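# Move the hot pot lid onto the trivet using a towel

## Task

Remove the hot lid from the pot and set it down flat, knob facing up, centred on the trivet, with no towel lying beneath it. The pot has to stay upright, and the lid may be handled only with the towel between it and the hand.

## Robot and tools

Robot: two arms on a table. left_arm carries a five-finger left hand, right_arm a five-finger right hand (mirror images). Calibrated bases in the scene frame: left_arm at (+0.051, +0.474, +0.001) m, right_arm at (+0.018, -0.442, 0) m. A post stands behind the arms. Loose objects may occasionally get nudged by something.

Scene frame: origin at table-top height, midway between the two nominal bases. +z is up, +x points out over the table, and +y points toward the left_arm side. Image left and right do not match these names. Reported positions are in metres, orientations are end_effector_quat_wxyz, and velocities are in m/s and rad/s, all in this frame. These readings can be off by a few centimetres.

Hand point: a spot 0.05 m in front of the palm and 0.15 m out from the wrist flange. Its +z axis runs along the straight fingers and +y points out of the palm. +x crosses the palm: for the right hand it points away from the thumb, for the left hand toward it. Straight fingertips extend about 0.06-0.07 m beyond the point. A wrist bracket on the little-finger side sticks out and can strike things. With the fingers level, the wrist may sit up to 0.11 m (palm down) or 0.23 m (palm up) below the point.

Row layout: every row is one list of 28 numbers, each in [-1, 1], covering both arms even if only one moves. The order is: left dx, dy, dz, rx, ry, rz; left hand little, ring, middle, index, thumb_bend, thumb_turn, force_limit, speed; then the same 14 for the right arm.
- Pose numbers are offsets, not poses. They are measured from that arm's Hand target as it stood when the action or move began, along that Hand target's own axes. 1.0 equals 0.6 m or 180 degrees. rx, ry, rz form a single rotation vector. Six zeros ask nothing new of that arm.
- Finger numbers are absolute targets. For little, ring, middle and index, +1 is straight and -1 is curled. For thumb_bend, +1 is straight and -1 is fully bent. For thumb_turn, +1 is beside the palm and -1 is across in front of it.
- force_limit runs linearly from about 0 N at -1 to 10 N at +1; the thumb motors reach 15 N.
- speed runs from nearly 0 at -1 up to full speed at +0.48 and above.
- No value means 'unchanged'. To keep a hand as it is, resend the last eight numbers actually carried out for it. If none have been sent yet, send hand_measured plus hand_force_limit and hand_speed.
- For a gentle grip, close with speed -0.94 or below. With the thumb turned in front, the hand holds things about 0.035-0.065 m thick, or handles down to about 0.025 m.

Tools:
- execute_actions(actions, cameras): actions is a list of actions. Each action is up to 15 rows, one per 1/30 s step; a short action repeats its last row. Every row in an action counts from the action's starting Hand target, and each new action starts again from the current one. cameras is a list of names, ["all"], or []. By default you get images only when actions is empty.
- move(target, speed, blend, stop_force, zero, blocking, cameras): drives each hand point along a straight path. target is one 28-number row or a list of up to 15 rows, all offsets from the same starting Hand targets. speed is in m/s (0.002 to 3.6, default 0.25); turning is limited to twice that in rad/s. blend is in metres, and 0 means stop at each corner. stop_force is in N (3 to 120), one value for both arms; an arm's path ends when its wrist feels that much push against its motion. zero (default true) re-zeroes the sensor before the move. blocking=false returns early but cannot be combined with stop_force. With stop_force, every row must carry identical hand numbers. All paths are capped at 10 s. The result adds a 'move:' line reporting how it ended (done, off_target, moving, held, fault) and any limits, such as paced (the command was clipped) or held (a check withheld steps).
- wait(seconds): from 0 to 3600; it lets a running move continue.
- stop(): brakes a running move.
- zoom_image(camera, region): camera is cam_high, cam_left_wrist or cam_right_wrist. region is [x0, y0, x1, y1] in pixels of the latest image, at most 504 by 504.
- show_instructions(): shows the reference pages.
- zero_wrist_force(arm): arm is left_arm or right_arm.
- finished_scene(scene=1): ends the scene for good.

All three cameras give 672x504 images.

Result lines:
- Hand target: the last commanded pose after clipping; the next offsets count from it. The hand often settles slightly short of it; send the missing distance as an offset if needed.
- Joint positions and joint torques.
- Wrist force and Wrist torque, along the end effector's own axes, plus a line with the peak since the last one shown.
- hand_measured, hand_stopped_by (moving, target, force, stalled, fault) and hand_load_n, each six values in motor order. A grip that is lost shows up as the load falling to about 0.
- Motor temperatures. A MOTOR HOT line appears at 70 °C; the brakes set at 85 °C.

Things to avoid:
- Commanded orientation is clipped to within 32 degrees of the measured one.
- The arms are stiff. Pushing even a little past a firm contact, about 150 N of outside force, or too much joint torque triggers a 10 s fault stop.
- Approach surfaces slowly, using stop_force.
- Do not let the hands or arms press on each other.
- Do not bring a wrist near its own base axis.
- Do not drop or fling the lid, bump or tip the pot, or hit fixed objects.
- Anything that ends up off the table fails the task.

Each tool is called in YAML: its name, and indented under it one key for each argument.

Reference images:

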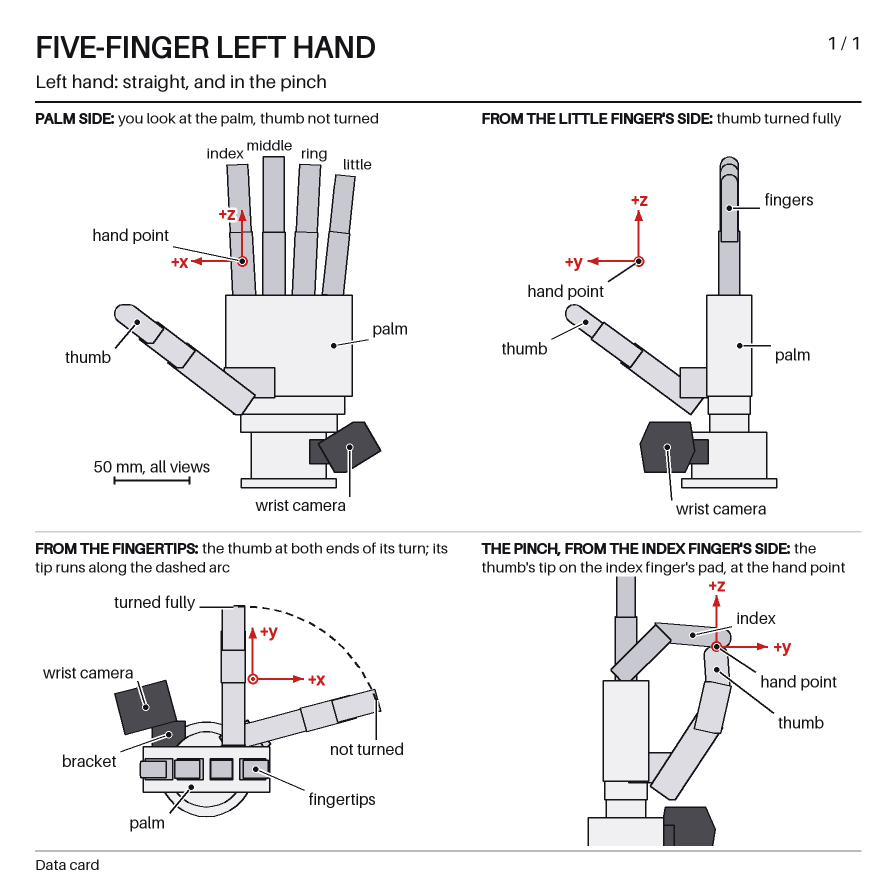

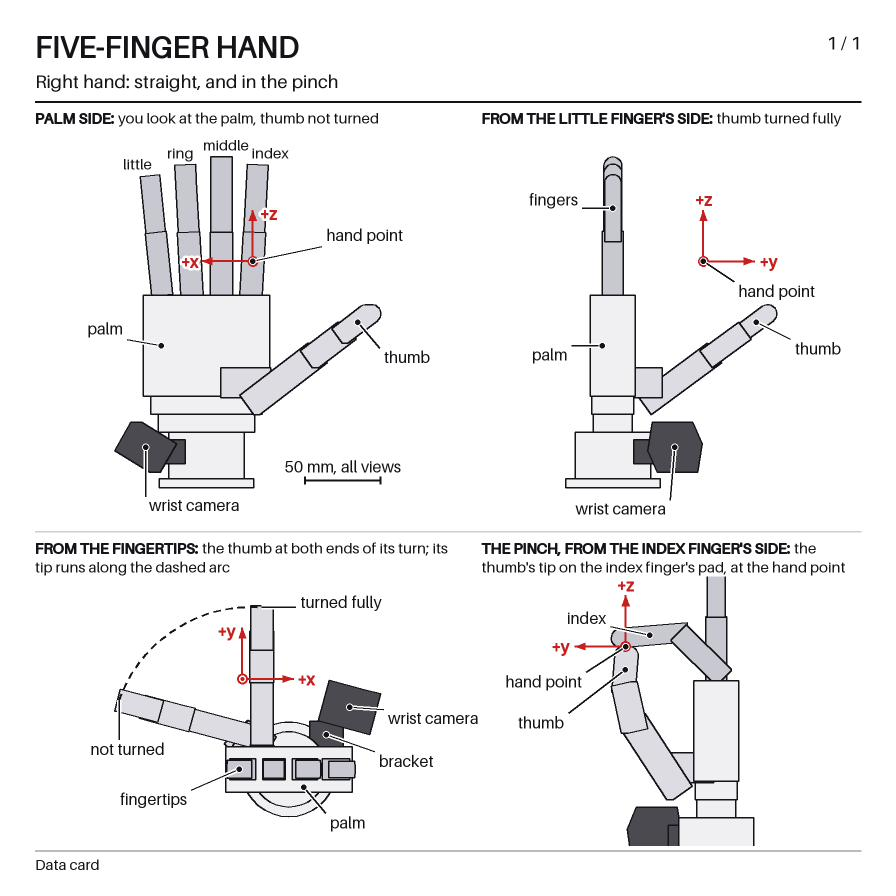

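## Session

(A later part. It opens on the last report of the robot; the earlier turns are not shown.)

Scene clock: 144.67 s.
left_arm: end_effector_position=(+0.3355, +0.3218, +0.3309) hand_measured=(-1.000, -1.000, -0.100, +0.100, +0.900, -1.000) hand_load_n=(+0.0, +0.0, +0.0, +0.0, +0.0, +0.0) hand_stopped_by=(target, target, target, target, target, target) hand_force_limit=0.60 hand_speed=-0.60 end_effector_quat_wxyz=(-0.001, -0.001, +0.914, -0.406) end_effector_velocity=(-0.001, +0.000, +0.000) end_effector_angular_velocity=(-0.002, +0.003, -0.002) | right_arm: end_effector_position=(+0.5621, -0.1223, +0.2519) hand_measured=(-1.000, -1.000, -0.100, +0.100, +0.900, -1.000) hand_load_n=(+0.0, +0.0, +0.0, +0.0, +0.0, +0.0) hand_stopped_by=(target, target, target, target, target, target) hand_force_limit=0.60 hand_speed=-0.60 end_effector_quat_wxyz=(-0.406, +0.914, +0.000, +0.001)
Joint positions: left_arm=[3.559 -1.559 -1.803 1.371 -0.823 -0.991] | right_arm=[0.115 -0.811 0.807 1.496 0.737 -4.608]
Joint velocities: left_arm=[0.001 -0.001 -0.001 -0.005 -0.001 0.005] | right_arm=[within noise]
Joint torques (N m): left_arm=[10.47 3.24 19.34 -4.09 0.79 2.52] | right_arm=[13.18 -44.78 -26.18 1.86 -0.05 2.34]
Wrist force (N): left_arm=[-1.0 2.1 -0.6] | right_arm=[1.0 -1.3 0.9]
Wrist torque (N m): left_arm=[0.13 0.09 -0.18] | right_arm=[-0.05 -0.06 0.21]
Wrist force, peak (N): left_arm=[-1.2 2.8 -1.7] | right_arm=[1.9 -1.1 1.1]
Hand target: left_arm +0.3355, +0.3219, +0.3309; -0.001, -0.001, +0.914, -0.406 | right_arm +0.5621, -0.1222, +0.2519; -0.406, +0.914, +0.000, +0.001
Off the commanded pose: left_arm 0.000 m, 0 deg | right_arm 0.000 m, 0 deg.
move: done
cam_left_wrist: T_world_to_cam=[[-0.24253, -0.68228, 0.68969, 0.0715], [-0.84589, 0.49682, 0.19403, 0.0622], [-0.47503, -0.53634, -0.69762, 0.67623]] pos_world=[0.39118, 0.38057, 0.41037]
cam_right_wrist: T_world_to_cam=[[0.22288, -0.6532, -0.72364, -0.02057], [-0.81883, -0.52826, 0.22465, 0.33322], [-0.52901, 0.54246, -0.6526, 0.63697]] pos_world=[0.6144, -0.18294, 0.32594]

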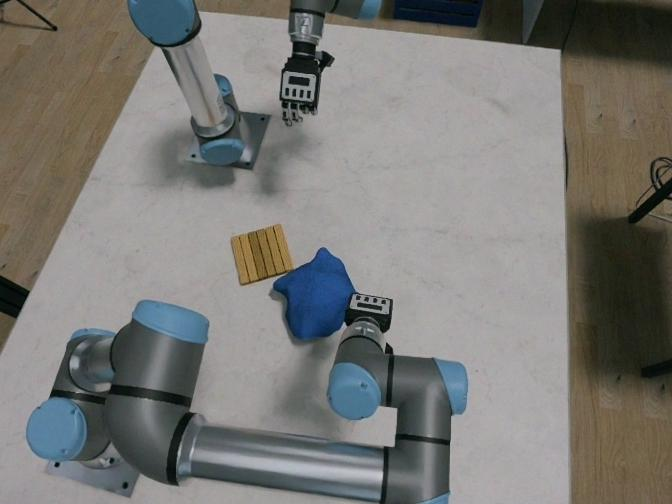

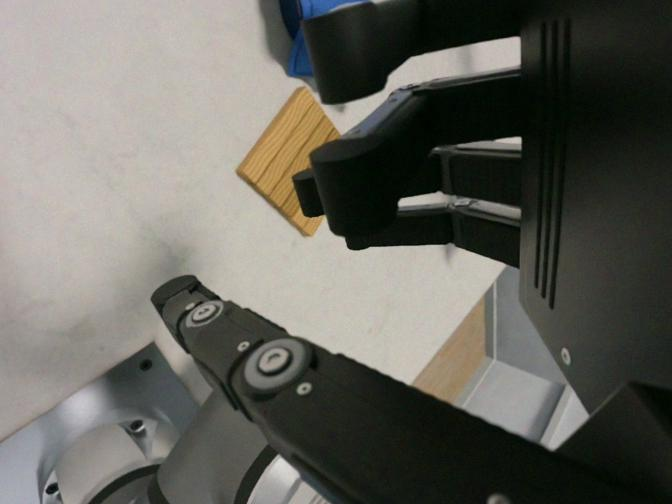

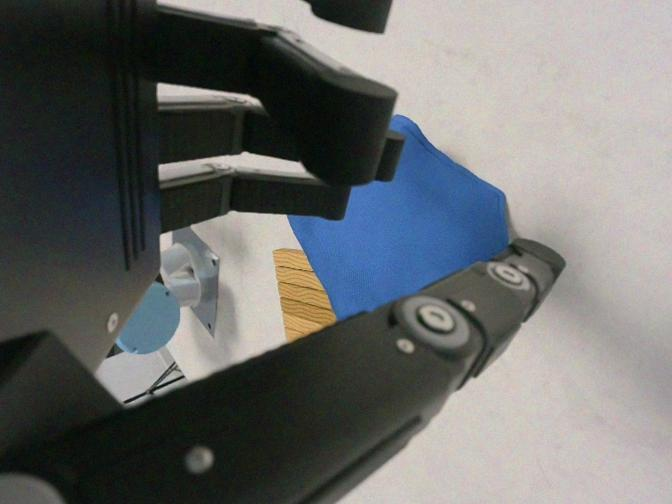

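move:
  target: [0,0,0,0,0,0,-1,-1,-0.1,0.1,0.9,-1,0.6,-0.6,-0.1983,-0.0583,0.1942,0.0333,0,0,-1,-1,0.2,0.3,0.9,-1,0.0,-0.6]
  speed: 0.12
  cameras: ["all"]

zoom_image:
  camera: "cam_high"
  region: [220, 200, 400, 350]

Scene clock: 148.90 s.
left_arm: end_effector_position=(+0.3355, +0.3219, +0.3309) hand_measured=(-1.000, -1.000, -0.100, +0.100, +0.900, -1.000) hand_load_n=(+0.0, +0.0, +0.0, +0.0, +0.0, +0.0) hand_stopped_by=(target, target, target, target, target, target) hand_force_limit=0.60 hand_speed=-0.60 end_effector_quat_wxyz=(-0.001, -0.001, +0.914, -0.406) | right_arm: end_effector_position=(+0.4432, -0.0123, +0.1998) hand_measured=(-1.000, -1.000, +0.200, +0.300, +0.900, -1.000) hand_load_n=(+0.0, +0.0, +0.0, +0.0, +0.0, +0.0) hand_stopped_by=(target, target, target, target, target, target) hand_force_limit=0.00 hand_speed=-0.60 end_effector_quat_wxyz=(-0.454, +0.891, +0.000, +0.001)
Joint positions: left_arm=[3.559 -1.559 -1.803 1.37 -0.824 -0.991] | right_arm=[0.312 -1.021 1.265 0.978 0.677 -4.278]
Joint torques (N m): left_arm=[11.72 3.6 32.5 -4.18 -0.73 2.34] | right_arm=[-3.47 -29.13 -12.82 0.15 0.31 1.25]
Wrist force (N): left_arm=[-1.1 2.1 -0.5] | right_arm=[1.1 -1.0 0.9]
Wrist torque (N m): left_arm=[0.13 0.12 -0.24] | right_arm=[0.00 -0.05 0.29]
Wrist force, peak (N): left_arm=[-1.3 2.4 -0.5] | right_arm=[2.1 -1.2 0.3]
Hand target: left_arm +0.3355, +0.3219, +0.3309; -0.001, -0.001, +0.914, -0.406 | right_arm +0.4432, -0.0123, +0.1997; -0.454, +0.891, +0.000, +0.001
Off the commanded pose: left_arm 0.000 m, 0 deg | right_arm 0.000 m, 0 deg.
move: done
cam_left_wrist: T_world_to_cam=[[-0.24265, -0.68232, 0.68961, 0.07169], [-0.84586, 0.49688, 0.194, 0.06221], [-0.47502, -0.53623, -0.69771, 0.67632]] pos_world=[0.39128, 0.38067, 0.41037]
cam_right_wrist: T_world_to_cam=[[0.22323, -0.57405, -0.7878, 0.0538], [-0.81867, -0.5491, 0.16814, 0.31664], [-0.52911, 0.60742, -0.59253, 0.46925]] pos_world=[0.4955, -0.08028, 0.26719]

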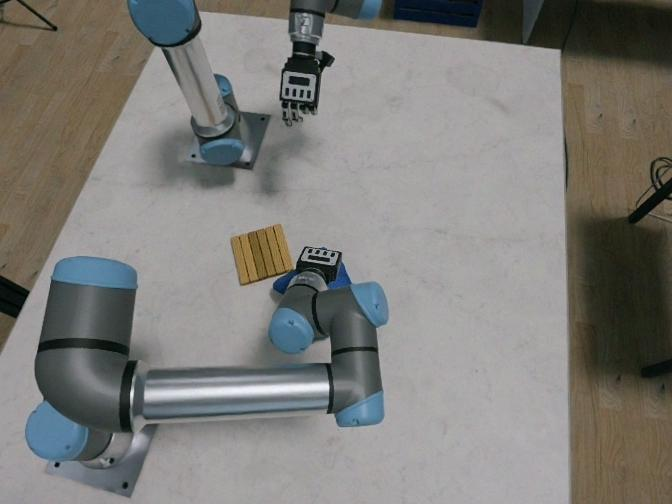

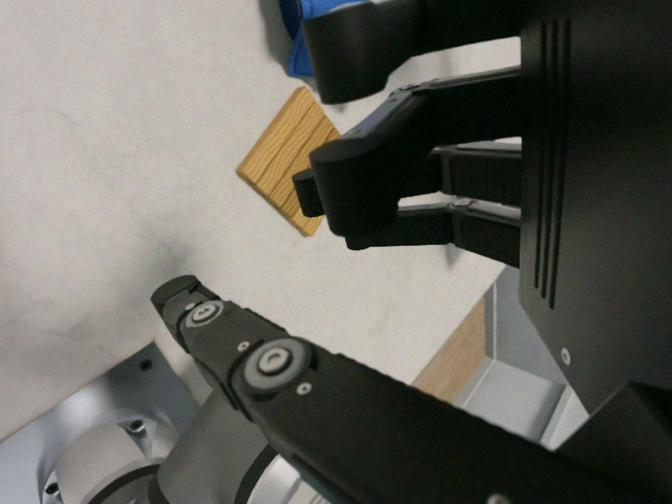

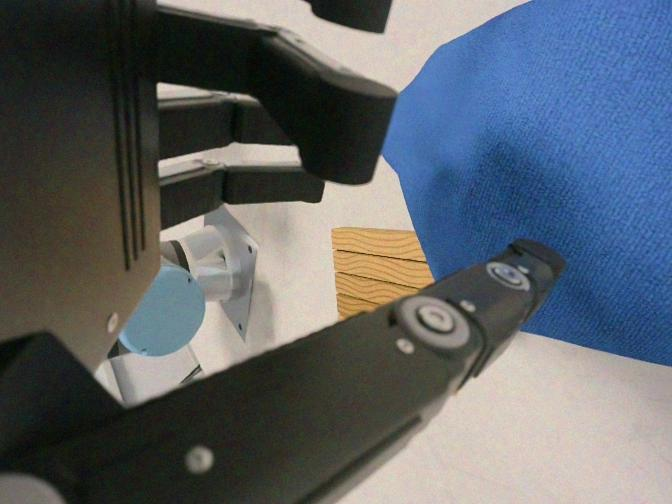

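Scaled by 2.800.

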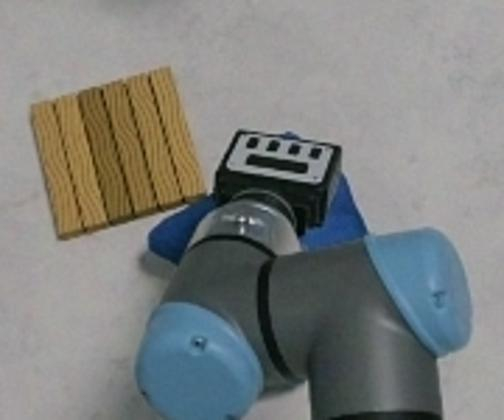

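move:
  target: [0,0,0,0,0,0,-1,-1,-0.1,0.1,0.9,-1,0.6,-0.6,0,0.0674,0.049,0,0,0,-1,-1,0.2,0.3,0.9,-1,0.0,-0.6]
  speed: 0.06

move:
  target: [0,0,0,0,0,0,-1,-1,-0.1,0.1,0.9,-1,0.6,-0.6,0,0.0539,0.0392,0,0,0,-1,-1,0.2,0.3,0.9,-1,0.0,-0.6]
  speed: 0.008
  stop_force: 4
  cameras: ["all"]

Scene clock: 150.87 s.
left_arm: end_effector_position=(+0.3355, +0.3219, +0.3309) hand_measured=(-1.000, -1.000, -0.100, +0.100, +0.900, -1.000) hand_load_n=(+0.0, +0.0, +0.0, +0.0, +0.0, +0.0) hand_stopped_by=(target, target, target, target, target, target) hand_force_limit=0.60 hand_speed=-0.60 end_effector_quat_wxyz=(-0.001, -0.001, +0.914, -0.406) | right_arm: end_effector_position=(+0.4432, -0.0123, +0.1496) hand_measured=(-1.000, -1.000, +0.200, +0.300, +0.900, -1.000) hand_load_n=(+0.0, +0.5, +0.0, +0.0, +0.0, +0.0) hand_stopped_by=(target, target, target, target, target, target) hand_force_limit=0.00 hand_speed=-0.60 end_effector_quat_wxyz=(-0.454, +0.891, +0.000, +0.001)
Joint positions: left_arm=[3.559 -1.559 -1.803 1.37 -0.824 -0.991] | right_arm=[0.312 -0.984 1.341 0.867 0.677 -4.278]
Joint torques (N m): left_arm=[10.79 4 30.26 -4.05 -0.72 2.63] | right_arm=[-12.92 -55.47 -26.2 4.37 -1.8 1.68]
Wrist force (N): left_arm=[-1.1 2.0 -0.4] | right_arm=[1.1 -1.1 1.1]
Wrist torque (N m): left_arm=[0.12 0.11 -0.24] | right_arm=[-0.02 -0.04 0.28]
Wrist force, peak (N): left_arm=[-1.2 2.5 -0.6] | right_arm=[1.3 -1.3 1.0]
Hand target: left_arm +0.3355, +0.3219, +0.3309; -0.001, -0.001, +0.914, -0.406 | right_arm +0.4433, -0.0123, +0.1497; -0.454, +0.891, +0.000, +0.001
Off the commanded pose: left_arm 0.000 m, 0 deg | right_arm 0.000 m, 0 deg.
move: done

Scene clock: 156.00 s.
left_arm: end_effector_position=(+0.3355, +0.3219, +0.3309) hand_measured=(-1.000, -1.000, -0.100, +0.100, +0.900, -1.000) hand_load_n=(+0.0, +0.0, +0.0, +0.0, +0.0, +0.0) hand_stopped_by=(target, target, target, target, target, target) hand_force_limit=0.60 hand_speed=-0.60 end_effector_quat_wxyz=(-0.001, -0.001, +0.914, -0.406) | right_arm: end_effector_position=(+0.4433, -0.0123, +0.1174) hand_measured=(-1.000, -1.000, +0.200, +0.300, +0.900, -1.000) hand_load_n=(+0.0, +0.0, +0.0, +0.0, +0.0, +0.0) hand_stopped_by=(target, target, target, target, target, target) hand_force_limit=0.00 hand_speed=-0.60 end_effector_quat_wxyz=(-0.454, +0.891, +0.000, +0.001)
Joint positions: left_arm=[3.559 -1.559 -1.803 1.37 -0.824 -0.991] | right_arm=[0.312 -0.955 1.38 0.797 0.676 -4.278]
Joint torques (N m): left_arm=[10.08 3.68 27.16 -3.99 -0.45 2.46] | right_arm=[-12.4 -53.85 -24.45 4.11 -0.38 -1.77]
Wrist force (N): left_arm=[-1.2 2.4 -0.7] | right_arm=[0.6 -4.4 -0.9]
Wrist torque (N m): left_arm=[0.19 0.12 -0.26] | right_arm=[-0.07 0.04 0.19]
Wrist force, peak (N): left_arm=[-1.2 2.5 -0.4] | right_arm=[1.1 -6.2 -2.0]
Hand target: left_arm +0.3355, +0.3219, +0.3309; -0.001, -0.001, +0.914, -0.406 | right_arm +0.4433, -0.0123, +0.1174; -0.454, +0.891, +0.000, +0.001 (not the last commanded pose)
Off the commanded pose: left_arm 0.000 m, 0 deg | right_arm 0.008 m, 0 deg.
move: contact (right_arm)
cam_left_wrist: T_world_to_cam=[[-0.24265, -0.68232, 0.68961, 0.07169], [-0.84586, 0.49688, 0.194, 0.06221], [-0.47502, -0.53623, -0.69771, 0.67632]] pos_world=[0.39128, 0.38067, 0.41037]
cam_right_wrist: T_world_to_cam=[[0.22304, -0.57404, -0.78786, -0.01103], [-0.81872, -0.549, 0.16823, 0.3306], [-0.5291, 0.60752, -0.59243, 0.42047]] pos_world=[0.4956, -0.08028, 0.18479]

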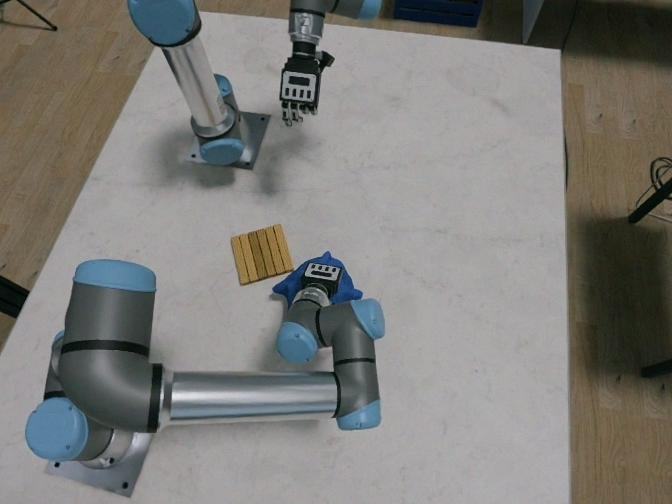

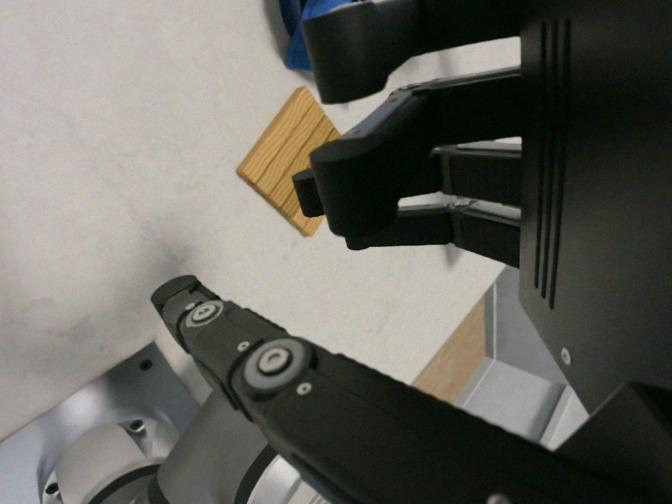

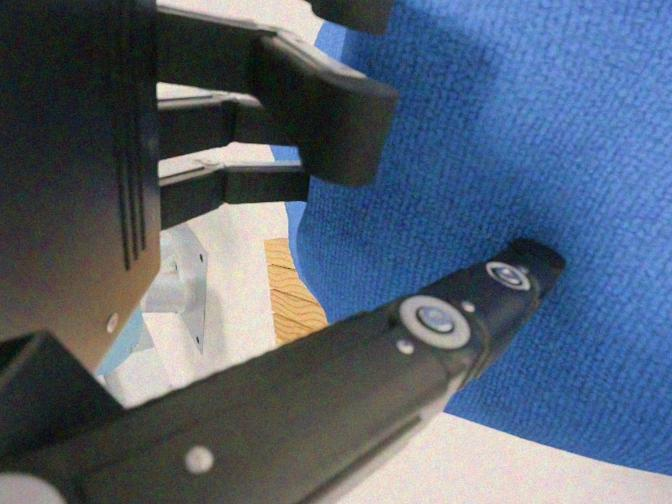

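move:
  target: [0,0,0,0,0,0,-1,-1,-0.1,0.1,0.9,-1,0.6,-0.6,0,-0.0013,-0.001,0,0,0,-1,-1,-0.35,-0.3,0.3,-1,0.0,-0.92]
  speed: 0.01
  cameras: ["cam_right_wrist"]

Scene clock: 158.73 s.
left_arm: end_effector_position=(+0.3355, +0.3219, +0.3309) hand_measured=(-1.000, -1.000, -0.100, +0.100, +0.900, -1.000) hand_load_n=(+0.0, +0.0, +0.0, +0.0, +0.0, +0.0) hand_stopped_by=(target, target, target, target, target, target) hand_force_limit=0.60 hand_speed=-0.60 end_effector_quat_wxyz=(-0.001, -0.001, +0.914, -0.406) | right_arm: end_effector_position=(+0.4433, -0.0124, +0.1184) hand_measured=(-1.000, -1.000, -0.082, -0.116, +0.728, -1.000) hand_load_n=(+0.0, +0.0, +4.5, +4.5, +9.0, +0.5) hand_stopped_by=(target, target, force, force, force, target) hand_force_limit=0.00 hand_speed=-0.92 end_effector_quat_wxyz=(-0.454, +0.891, +0.000, +0.001)
Joint positions: left_arm=[3.559 -1.559 -1.803 1.37 -0.824 -0.991] | right_arm=[0.311 -0.956 1.379 0.799 0.676 -4.278]
Joint torques (N m): left_arm=[9.42 4.36 26.22 -3.91 -0.53 2.21] | right_arm=[-12.44 -30.26 -6.05 -0.1 -0.11 -1.98]
Wrist force (N): left_arm=[-1.1 2.1 -0.6] | right_arm=[1.1 -0.6 2.2]
Wrist torque (N m): left_arm=[0.13 0.11 -0.25] | right_arm=[-0.03 -0.08 0.30]
Wrist force, peak (N): left_arm=[-1.2 2.4 -0.5] | right_arm=[0.8 -4.9 -1.0]
Hand target: left_arm +0.3355, +0.3219, +0.3309; -0.001, -0.001, +0.914, -0.406 | right_arm +0.4433, -0.0124, +0.1184; -0.454, +0.891, +0.000, +0.001
Off the commanded pose: left_arm 0.000 m, 0 deg | right_arm 0.000 m, 0 deg.
move: done
cam_right_wrist: T_world_to_cam=[[0.22304, -0.57404, -0.78786, -0.01025], [-0.81872, -0.549, 0.16823, 0.33043], [-0.5291, 0.60752, -0.59243, 0.42106]] pos_world=[0.4956, -0.08028, 0.18579]

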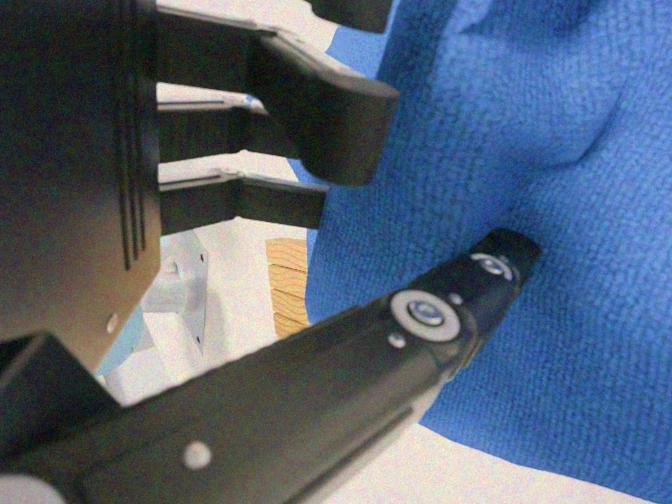

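move:
  target: [0,0,0,0,0,0,-1,-1,-0.1,0.1,0.9,-1,0.6,-0.6,0,0,0,0,0,0,-1,-1,-0.4,-0.4,0.2,-1,0.5,-0.94]
  speed: 0.01

move:
  target: [0,0,0,0,0,0,-1,-1,-0.1,0.1,0.9,-1,0.6,-0.6,0,-0.0337,-0.0245,0,0,0,-1,-1,-0.4,-0.4,0.2,-1,0.5,-0.94]
  speed: 0.02
  cameras: ["all"]

Scene clock: 159.97 s.
left_arm: end_effector_position=(+0.3355, +0.3219, +0.3309) hand_measured=(-1.000, -1.000, -0.100, +0.100, +0.900, -1.000) hand_load_n=(+0.0, +0.0, +0.0, +0.0, +0.0, +0.0) hand_stopped_by=(target, target, target, target, target, target) hand_force_limit=0.60 hand_speed=-0.60 end_effector_quat_wxyz=(-0.001, -0.001, +0.914, -0.406) | right_arm: end_effector_position=(+0.4433, -0.0124, +0.1184) hand_measured=(-1.000, -1.000, -0.124, -0.160, +0.724, -1.000) hand_load_n=(+0.0, +0.0, +7.5, +7.5, +14.5, +0.5) hand_stopped_by=(target, target, force, force, force, target) hand_force_limit=0.50 hand_speed=-0.94 end_effector_quat_wxyz=(-0.454, +0.891, +0.000, +0.001)
Joint positions: left_arm=[3.559 -1.559 -1.803 1.37 -0.824 -0.991] | right_arm=[0.311 -0.956 1.379 0.799 0.676 -4.278]
Joint torques (N m): left_arm=[9.92 4.04 24.31 -3.89 -0.79 1.94] | right_arm=[-10.8 -30.84 -8.03 0.17 -0.49 -1.84]
Wrist force (N): left_arm=[-1.0 2.3 -0.6] | right_arm=[1.3 -1.3 1.8]
Wrist torque (N m): left_arm=[0.17 0.10 -0.25] | right_arm=[-0.11 -0.10 0.28]
Wrist force, peak (N): left_arm=[-1.2 2.3 -0.6] | right_arm=[1.0 -1.9 2.6]
Hand target: left_arm +0.3355, +0.3219, +0.3309; -0.001, -0.001, +0.914, -0.406 | right_arm +0.4433, -0.0124, +0.1184; -0.454, +0.891, +0.000, +0.001
Off the commanded pose: left_arm 0.000 m, 0 deg | right_arm 0.000 m, 0 deg.
move: done

Scene clock: 161.47 s.
left_arm: end_effector_position=(+0.3355, +0.3219, +0.3309) hand_measured=(-1.000, -1.000, -0.100, +0.100, +0.900, -1.000) hand_load_n=(+0.0, +0.0, +0.0, +0.0, +0.0, +0.0) hand_stopped_by=(target, target, target, target, target, target) hand_force_limit=0.60 hand_speed=-0.60 end_effector_quat_wxyz=(-0.001, -0.001, +0.914, -0.406) | right_arm: end_effector_position=(+0.4433, -0.0124, +0.1436) hand_measured=(-1.000, -1.000, -0.124, -0.160, +0.724, -1.000) hand_load_n=(+0.0, +0.0, +7.0, +6.5, +15.5, +1.0) hand_stopped_by=(target, target, force, force, force, target) hand_force_limit=0.50 hand_speed=-0.94 end_effector_quat_wxyz=(-0.454, +0.891, +0.000, +0.001)
Joint positions: left_arm=[3.559 -1.559 -1.803 1.37 -0.824 -0.991] | right_arm=[0.311 -0.979 1.349 0.853 0.676 -4.278]
Joint torques (N m): left_arm=[10.19 4.76 24.22 -3.64 -0.53 2.2] | right_arm=[4.47 -36.66 -7.47 -0.17 -0.06 1.61]
Wrist force (N): left_arm=[-1.0 2.3 -0.6] | right_arm=[1.1 1.5 2.4]
Wrist torque (N m): left_arm=[0.17 0.10 -0.24] | right_arm=[0.15 -0.08 0.33]
Wrist force, peak (N): left_arm=[-1.2 2.4 -0.6] | right_arm=[1.2 1.2 2.7]
Hand target: left_arm +0.3355, +0.3219, +0.3309; -0.001, -0.001, +0.914, -0.406 | right_arm +0.4433, -0.0123, +0.1434; -0.454, +0.891, +0.000, +0.001
Off the commanded pose: left_arm 0.000 m, 0 deg | right_arm 0.000 m, 0 deg.
move: done
cam_left_wrist: T_world_to_cam=[[-0.24265, -0.68232, 0.68961, 0.07169], [-0.84586, 0.49688, 0.194, 0.06221], [-0.47502, -0.53623, -0.69771, 0.67632]] pos_world=[0.39128, 0.38067, 0.41037]
cam_right_wrist: T_world_to_cam=[[0.22307, -0.57399, -0.78789, 0.0096], [-0.81878, -0.54895, 0.1681, 0.32625], [-0.529, 0.60761, -0.59242, 0.43595]] pos_world=[0.4956, -0.08028, 0.21099]

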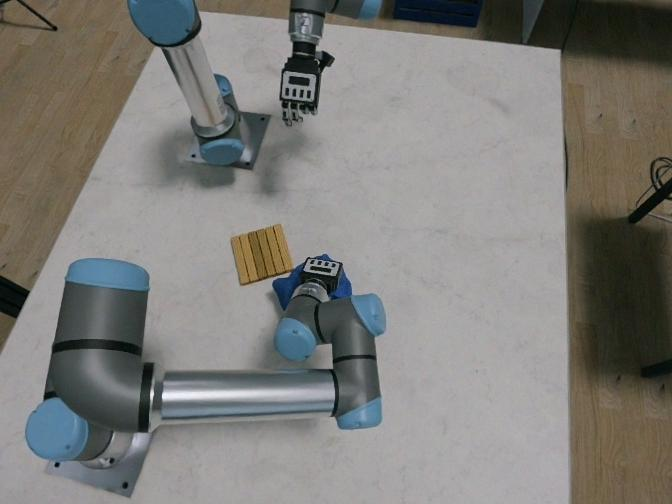

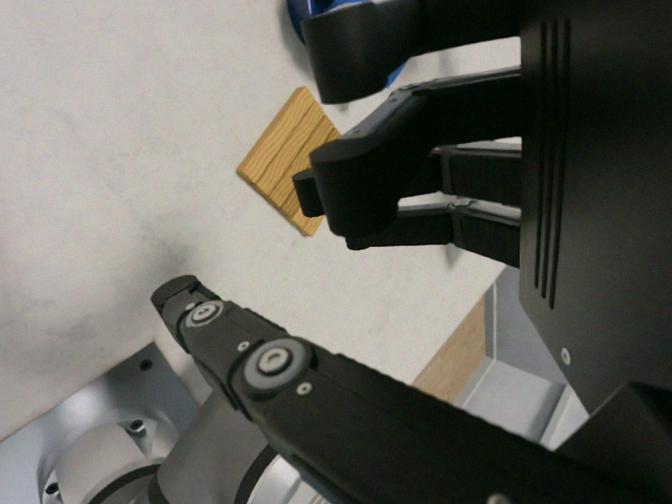

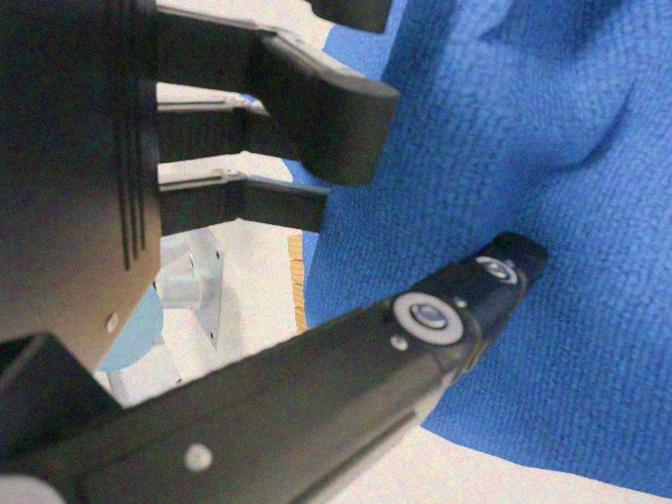

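move:
  target:
    - [0.0333,-0.1295,0.0068,0,0,0,-1,-1,-0.1,0.1,0.9,-1,0.6,-0.6,0,-0.0769,-0.0559,0,0,0,-1,-1,-0.4,-0.4,0.2,-1,0.5,-0.94]
  speed: 0.04
  cameras: ["all"]

Scene clock: 166.17 s.
left_arm: end_effector_position=(+0.3157, +0.2668, +0.3860) hand_measured=(-1.000, -1.000, -0.100, +0.100, +0.900, -1.000) hand_load_n=(+0.0, +0.0, +0.0, +0.0, +0.0, +0.0) hand_stopped_by=(target, target, target, target, target, target) hand_force_limit=0.60 hand_speed=-0.60 end_effector_quat_wxyz=(-0.001, -0.001, +0.914, -0.407) | right_arm: end_effector_position=(+0.4432, -0.0123, +0.2006) hand_measured=(-1.000, -1.000, -0.124, -0.160, +0.724, -1.000) hand_load_n=(+0.5, +0.0, +7.0, +6.5, +15.5, +1.0) hand_stopped_by=(target, target, force, force, force, target) hand_force_limit=0.50 hand_speed=-0.94 end_effector_quat_wxyz=(-0.454, +0.891, +0.000, +0.001)
Joint positions: left_arm=[3.396 -1.514 -1.668 1.342 -0.768 -1.206] | right_arm=[0.312 -1.022 1.264 0.98 0.676 -4.278]
Joint torques (N m): left_arm=[12.36 10.45 7.91 -1.28 -0.67 2.35] | right_arm=[12.64 -33.9 -6.86 -0.44 0.07 0.98]
Wrist force (N): left_arm=[-1.1 1.6 -0.2] | right_arm=[1.2 1.2 2.4]
Wrist torque (N m): left_arm=[0.02 0.17 -0.37] | right_arm=[0.10 -0.10 0.31]
Wrist force, peak (N): left_arm=[-1.3 2.7 -0.5] | right_arm=[1.2 1.5 2.8]
Hand target: left_arm +0.3157, +0.2668, +0.3859; -0.001, -0.001, +0.914, -0.406 | right_arm +0.4432, -0.0123, +0.2005; -0.454, +0.891, +0.000, +0.001
Off the commanded pose: left_arm 0.000 m, 0 deg | right_arm 0.000 m, 0 deg.
move: done
cam_left_wrist: T_world_to_cam=[[-0.24293, -0.68223, 0.6896, -0.00863], [-0.84584, 0.49701, 0.19374, 0.06222], [-0.47491, -0.53622, -0.6978, 0.67581]] pos_world=[0.37148, 0.32558, 0.46547]
cam_right_wrist: T_world_to_cam=[[0.22325, -0.57396, -0.78786, 0.05444], [-0.8188, -0.54898, 0.16792, 0.31664], [-0.5289, 0.60761, -0.59252, 0.46964]] pos_world=[0.4955, -0.08028, 0.26799]

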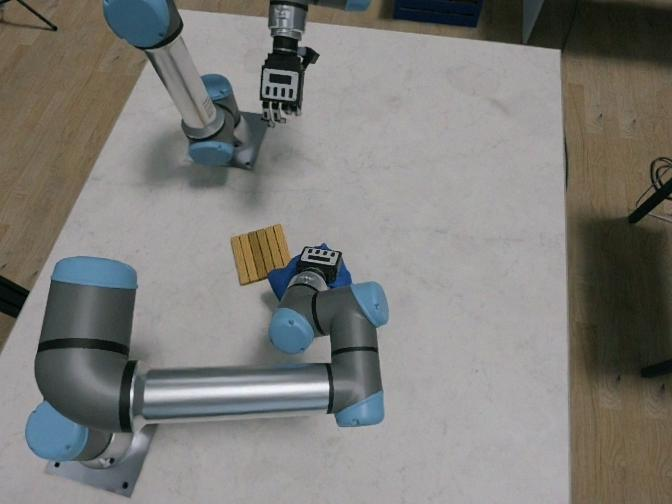

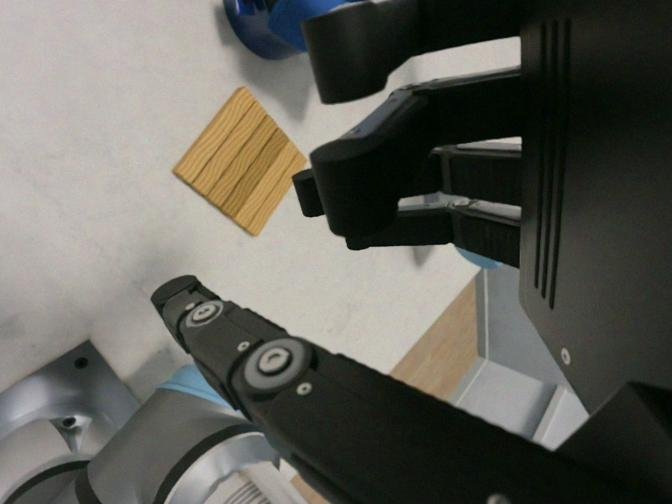

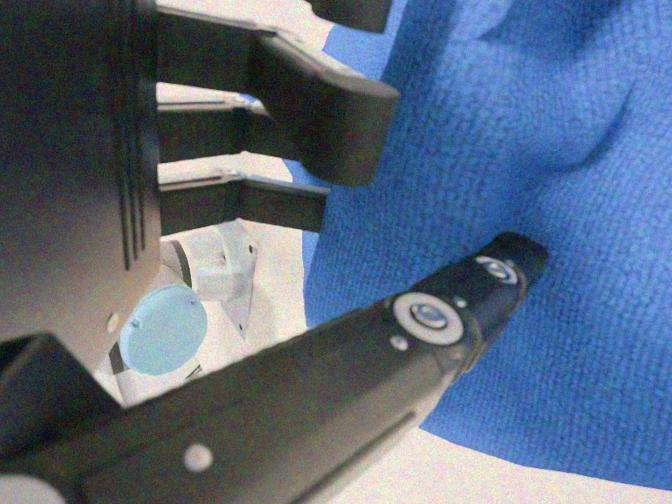

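zoom_image:
  camera: "cam_left_wrist"
  region: [150, 0, 360, 140]

Scaled by 2.400.

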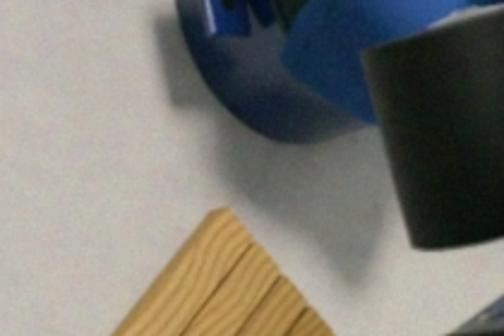

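move:
  target: [0,0,0,0,0,0,-1,-1,-0.1,0.1,0.9,-1,0.6,-0.6,-0.3,-0.1019,0.1402,0,0,0,-1,-1,-0.4,-0.4,0.2,-1,0.5,-0.94]
  speed: 0.07
  cameras: ["all"]

zoom_image:
  camera: "cam_left_wrist"
  region: [80, 0, 400, 280]

zoom_image:
  camera: "cam_high"
  region: [200, 180, 380, 350]

Scene clock: 171.60 s.
left_arm: end_effector_position=(+0.3157, +0.2668, +0.3859) hand_measured=(-1.000, -1.000, -0.100, +0.100, +0.900, -1.000) hand_load_n=(+0.0, +0.0, +0.0, +0.0, +0.0, +0.0) hand_stopped_by=(target, target, target, target, target, target) hand_force_limit=0.60 hand_speed=-0.60 end_effector_quat_wxyz=(-0.001, -0.001, +0.914, -0.406) | right_arm: end_effector_position=(+0.2631, +0.0917, +0.2002) hand_measured=(-1.000, -1.000, -0.124, -0.160, +0.724, -1.000) hand_load_n=(+0.0, +0.0, +7.0, +6.5, +15.5, +1.0) hand_stopped_by=(target, target, force, force, force, target) hand_force_limit=0.50 hand_speed=-0.94 end_effector_quat_wxyz=(-0.454, +0.891, +0.000, +0.001)
Joint positions: left_arm=[3.396 -1.514 -1.668 1.342 -0.768 -1.207] | right_arm=[0.676 -1.239 1.51 0.618 0.86 -3.82]
Joint torques (N m): left_arm=[10.24 4.92 8.03 -2.49 -0.08 2.16] | right_arm=[-5.85 -21.81 -27.98 3.41 -1.34 -0.81]
Wrist force (N): left_arm=[-0.9 1.5 -0.3] | right_arm=[1.3 1.1 2.7]
Wrist torque (N m): left_arm=[0.02 0.13 -0.35] | right_arm=[0.07 -0.12 0.32]
Wrist force, peak (N): left_arm=[-1.3 1.6 -0.1] | right_arm=[2.0 1.9 2.5]
Hand target: left_arm +0.3157, +0.2668, +0.3859; -0.001, -0.001, +0.914, -0.406 | right_arm +0.2632, +0.0917, +0.2001; -0.454, +0.891, +0.000, +0.001
Off the commanded pose: left_arm 0.000 m, 0 deg | right_arm 0.000 m, 0 deg.
move: done
cam_left_wrist: T_world_to_cam=[[-0.24262, -0.68228, 0.68966, -0.00868], [-0.84585, 0.49689, 0.19402, 0.06215], [-0.47506, -0.53627, -0.69766, 0.67574]] pos_world=[0.37148, 0.32557, 0.46537]
cam_right_wrist: T_world_to_cam=[[0.22327, -0.57389, -0.78791, 0.15403], [-0.81866, -0.54916, 0.16801, 0.22627], [-0.52911, 0.60752, -0.59243, 0.311]] pos_world=[0.3154, 0.02372, 0.26759]

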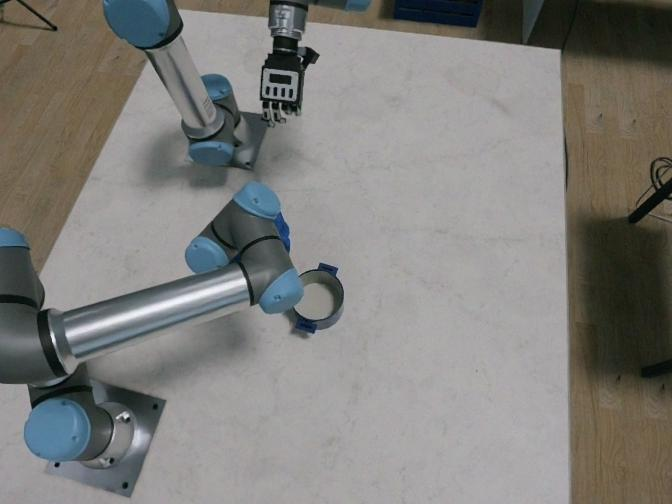

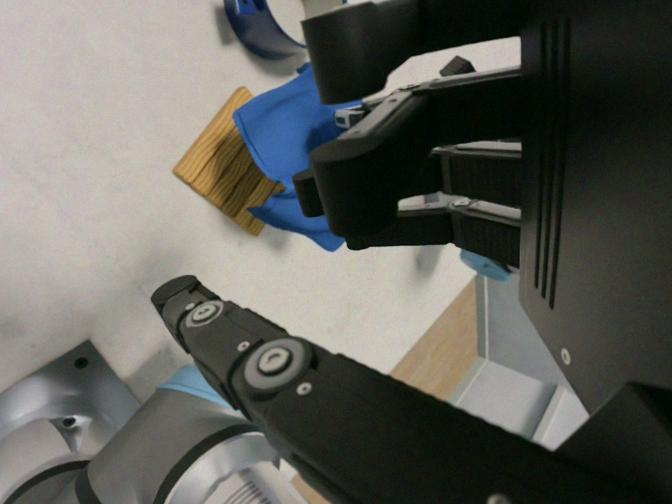

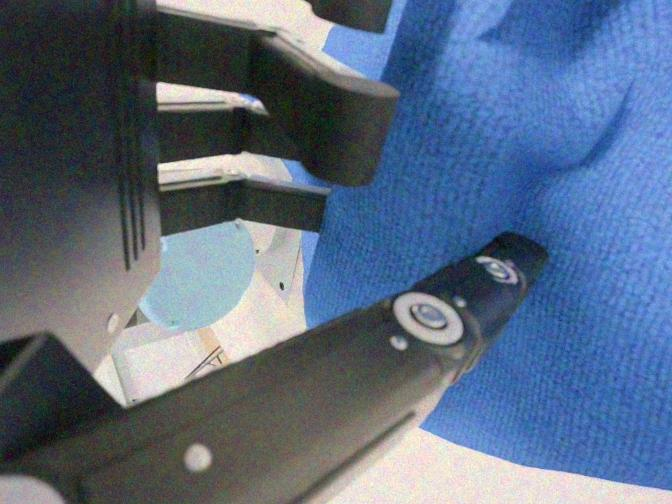

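Scaled by 1.575.

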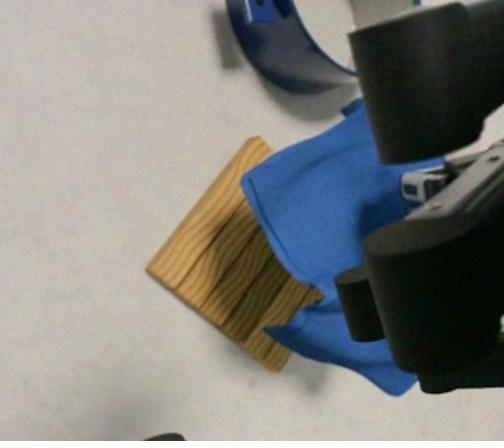

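Scaled by 2.800.

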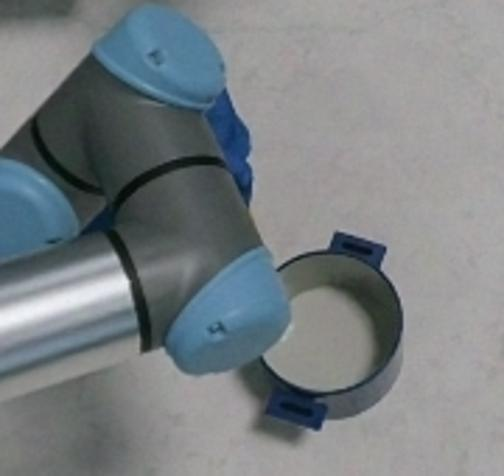

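move:
  target: [0.04,-0.1613,0.0072,0,0,0,-1,-1,-0.1,0.1,0.9,-1,0.6,-0.6,0,0.0674,0.049,0,0,0,-1,-1,-0.4,-0.4,0.2,-1,0.5,-0.94]
  speed: 0.05
  cameras: ["all"]

zoom_image:
  camera: "cam_left_wrist"
  region: [80, 0, 400, 280]

Scene clock: 174.77 s.
left_arm: end_effector_position=(+0.2920, +0.1988, +0.4549) hand_measured=(-1.000, -1.000, -0.100, +0.100, +0.900, -1.000) hand_load_n=(+0.0, +0.0, +0.0, +0.0, +0.0, +0.0) hand_stopped_by=(target, target, target, target, target, target) hand_force_limit=0.60 hand_speed=-0.60 end_effector_quat_wxyz=(-0.001, -0.001, +0.914, -0.406) | right_arm: end_effector_position=(+0.2632, +0.0916, +0.1500) hand_measured=(-1.000, -1.000, -0.124, -0.160, +0.724, -1.000) hand_load_n=(+0.0, +0.0, +7.0, +6.5, +15.5, +0.5) hand_stopped_by=(target, target, force, force, force, target) hand_force_limit=0.50 hand_speed=-0.94 end_effector_quat_wxyz=(-0.454, +0.891, +0.000, +0.001)
Joint positions: left_arm=[3.158 -1.538 -1.404 1.356 -0.734 -1.552] | right_arm=[0.676 -1.2 1.592 0.498 0.86 -3.821]
Joint torques (N m): left_arm=[6.98 30.83 10.8 -3.57 -0.66 0.83] | right_arm=[-13.36 -48.02 -26.52 3.62 -1.96 -0.98]
Wrist force (N): left_arm=[-1.1 1.7 -0.4] | right_arm=[1.2 1.1 3.0]
Wrist torque (N m): left_arm=[0.07 0.19 -0.40] | right_arm=[0.05 -0.12 0.31]
Wrist force, peak (N): left_arm=[-1.3 2.1 -0.2] | right_arm=[1.0 1.6 2.9]
Hand target: left_arm +0.2919, +0.1988, +0.4549; -0.001, -0.001, +0.914, -0.406 | right_arm +0.2633, +0.0917, +0.1501; -0.454, +0.891, +0.000, +0.001
Off the commanded pose: left_arm 0.000 m, 0 deg | right_arm 0.000 m, 0 deg.
move: done
cam_left_wrist: T_world_to_cam=[[-0.24277, -0.68223, 0.68966, -0.10837], [-0.84578, 0.49704, 0.19395, 0.06248], [-0.4751, -0.53621, -0.69768, 0.67617]] pos_world=[0.34778, 0.25757, 0.53437]
cam_right_wrist: T_world_to_cam=[[0.22293, -0.57415, -0.78782, 0.11453], [-0.81868, -0.54899, 0.16843, 0.23478], [-0.52921, 0.60742, -0.59243, 0.2814]] pos_world=[0.3156, 0.02372, 0.21739]

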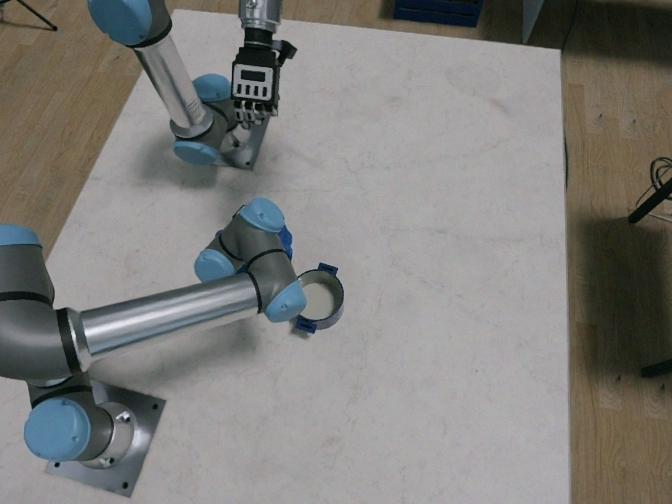

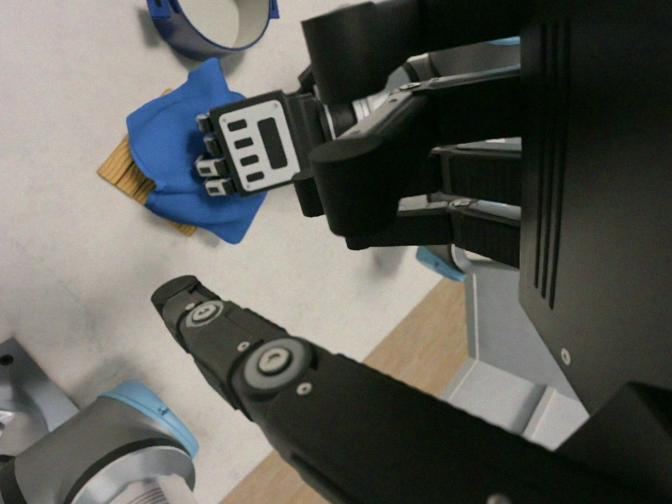

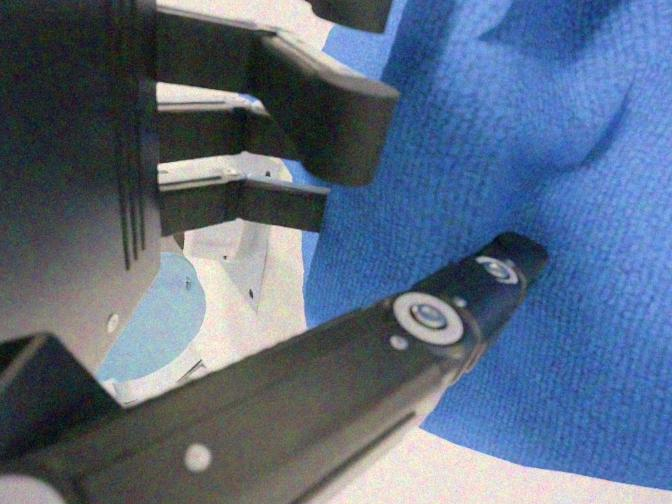

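Scaled by 1.575.

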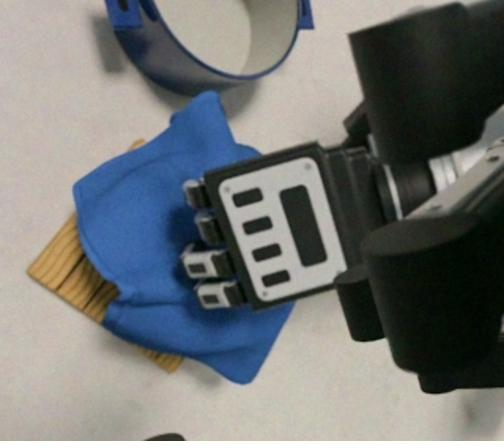

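move:
  target: [0,0,0,0,0,0,-1,-1,-0.1,0.1,0.9,-1,0.6,-0.6,0,0.1011,0.0735,0,0,0,-1,-1,-0.4,-0.4,0.2,-1,0.5,-0.94]
  speed: 0.04
  cameras: ["all"]

zoom_image:
  camera: "cam_left_wrist"
  region: [50, 0, 370, 280]

Scene clock: 177.53 s.
left_arm: end_effector_position=(+0.2919, +0.1988, +0.4549) hand_measured=(-1.000, -1.000, -0.100, +0.100, +0.900, -1.000) hand_load_n=(+0.0, +0.0, +0.0, +0.0, +0.0, +0.0) hand_stopped_by=(target, target, target, target, target, target) hand_force_limit=0.60 hand_speed=-0.60 end_effector_quat_wxyz=(-0.001, -0.001, +0.914, -0.406) | right_arm: end_effector_position=(+0.2633, +0.0915, +0.0749) hand_measured=(-1.000, -1.000, -0.124, -0.160, +0.724, -1.000) hand_load_n=(+0.0, +0.0, +7.0, +6.5, +15.5, +0.5) hand_stopped_by=(target, target, force, force, force, target) hand_force_limit=0.50 hand_speed=-0.94 end_effector_quat_wxyz=(-0.454, +0.891, +0.000, +0.000) end_effector_velocity=(+0.000, +0.000, +0.002) end_effector_angular_velocity=(-0.001, +0.000, +0.000)
Joint positions: left_arm=[3.158 -1.538 -1.405 1.356 -0.734 -1.552] | right_arm=[0.676 -1.118 1.686 0.322 0.86 -3.821]
Joint velocities: left_arm=[within noise] | right_arm=[0 -0.002 -0.002 0.005 0 -0.001]
Joint torques (N m): left_arm=[10.03 27.86 7.6 -3.67 0.55 0.68] | right_arm=[-12.43 -50.24 -25.88 3.72 -1.81 -0.76]
Wrist force (N): left_arm=[-1.2 1.9 -0.4] | right_arm=[1.1 1.2 2.4]
Wrist torque (N m): left_arm=[0.11 0.21 -0.41] | right_arm=[0.10 -0.06 0.31]
Wrist force, peak (N): left_arm=[-0.9 2.0 -0.5] | right_arm=[1.3 1.7 3.0]
Hand target: left_arm +0.2919, +0.1988, +0.4549; -0.001, -0.001, +0.914, -0.406 | right_arm +0.2634, +0.0916, +0.0751; -0.454, +0.891, +0.000, +0.001
Off the commanded pose: left_arm 0.000 m, 0 deg | right_arm 0.000 m, 0 deg.
move: done
cam_left_wrist: T_world_to_cam=[[-0.24262, -0.68228, 0.68966, -0.10851], [-0.84585, 0.49689, 0.19402, 0.0624], [-0.47506, -0.53627, -0.69766, 0.67618]] pos_world=[0.34768, 0.25757, 0.53447]
cam_right_wrist: T_world_to_cam=[[0.22285, -0.57418, -0.78782, 0.05533], [-0.81866, -0.54899, 0.16854, 0.24735], [-0.52928, 0.60739, -0.5924, 0.23698]] pos_world=[0.3156, 0.02362, 0.14229]

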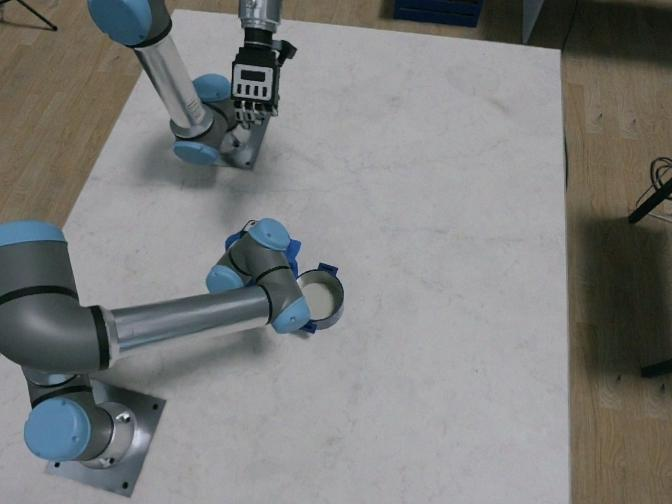

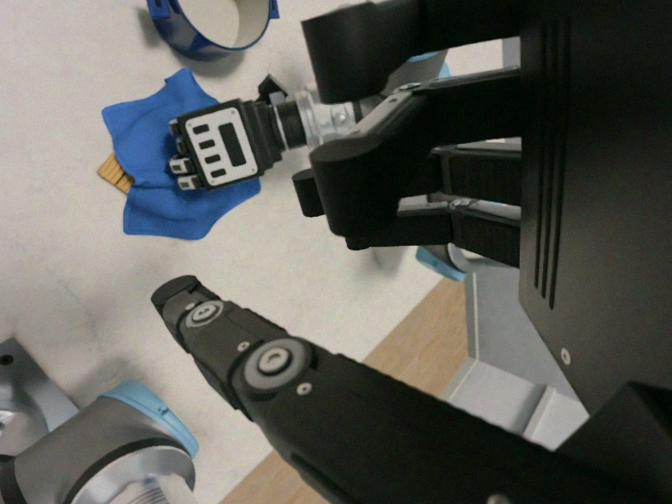

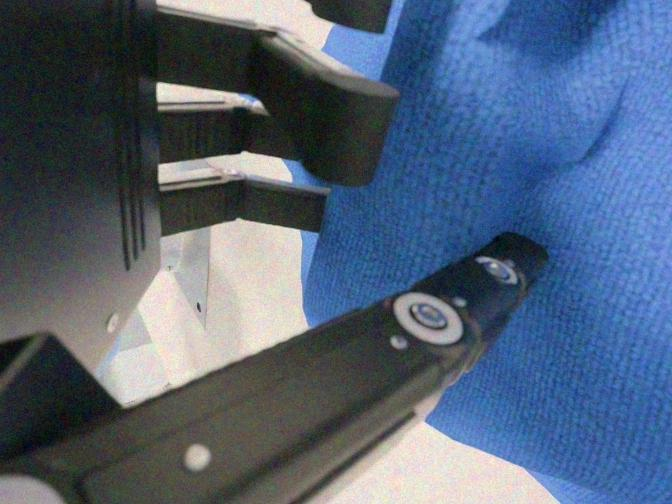

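Scaled by 1.575.

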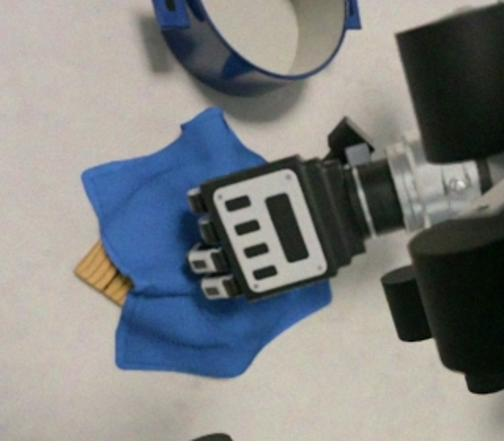

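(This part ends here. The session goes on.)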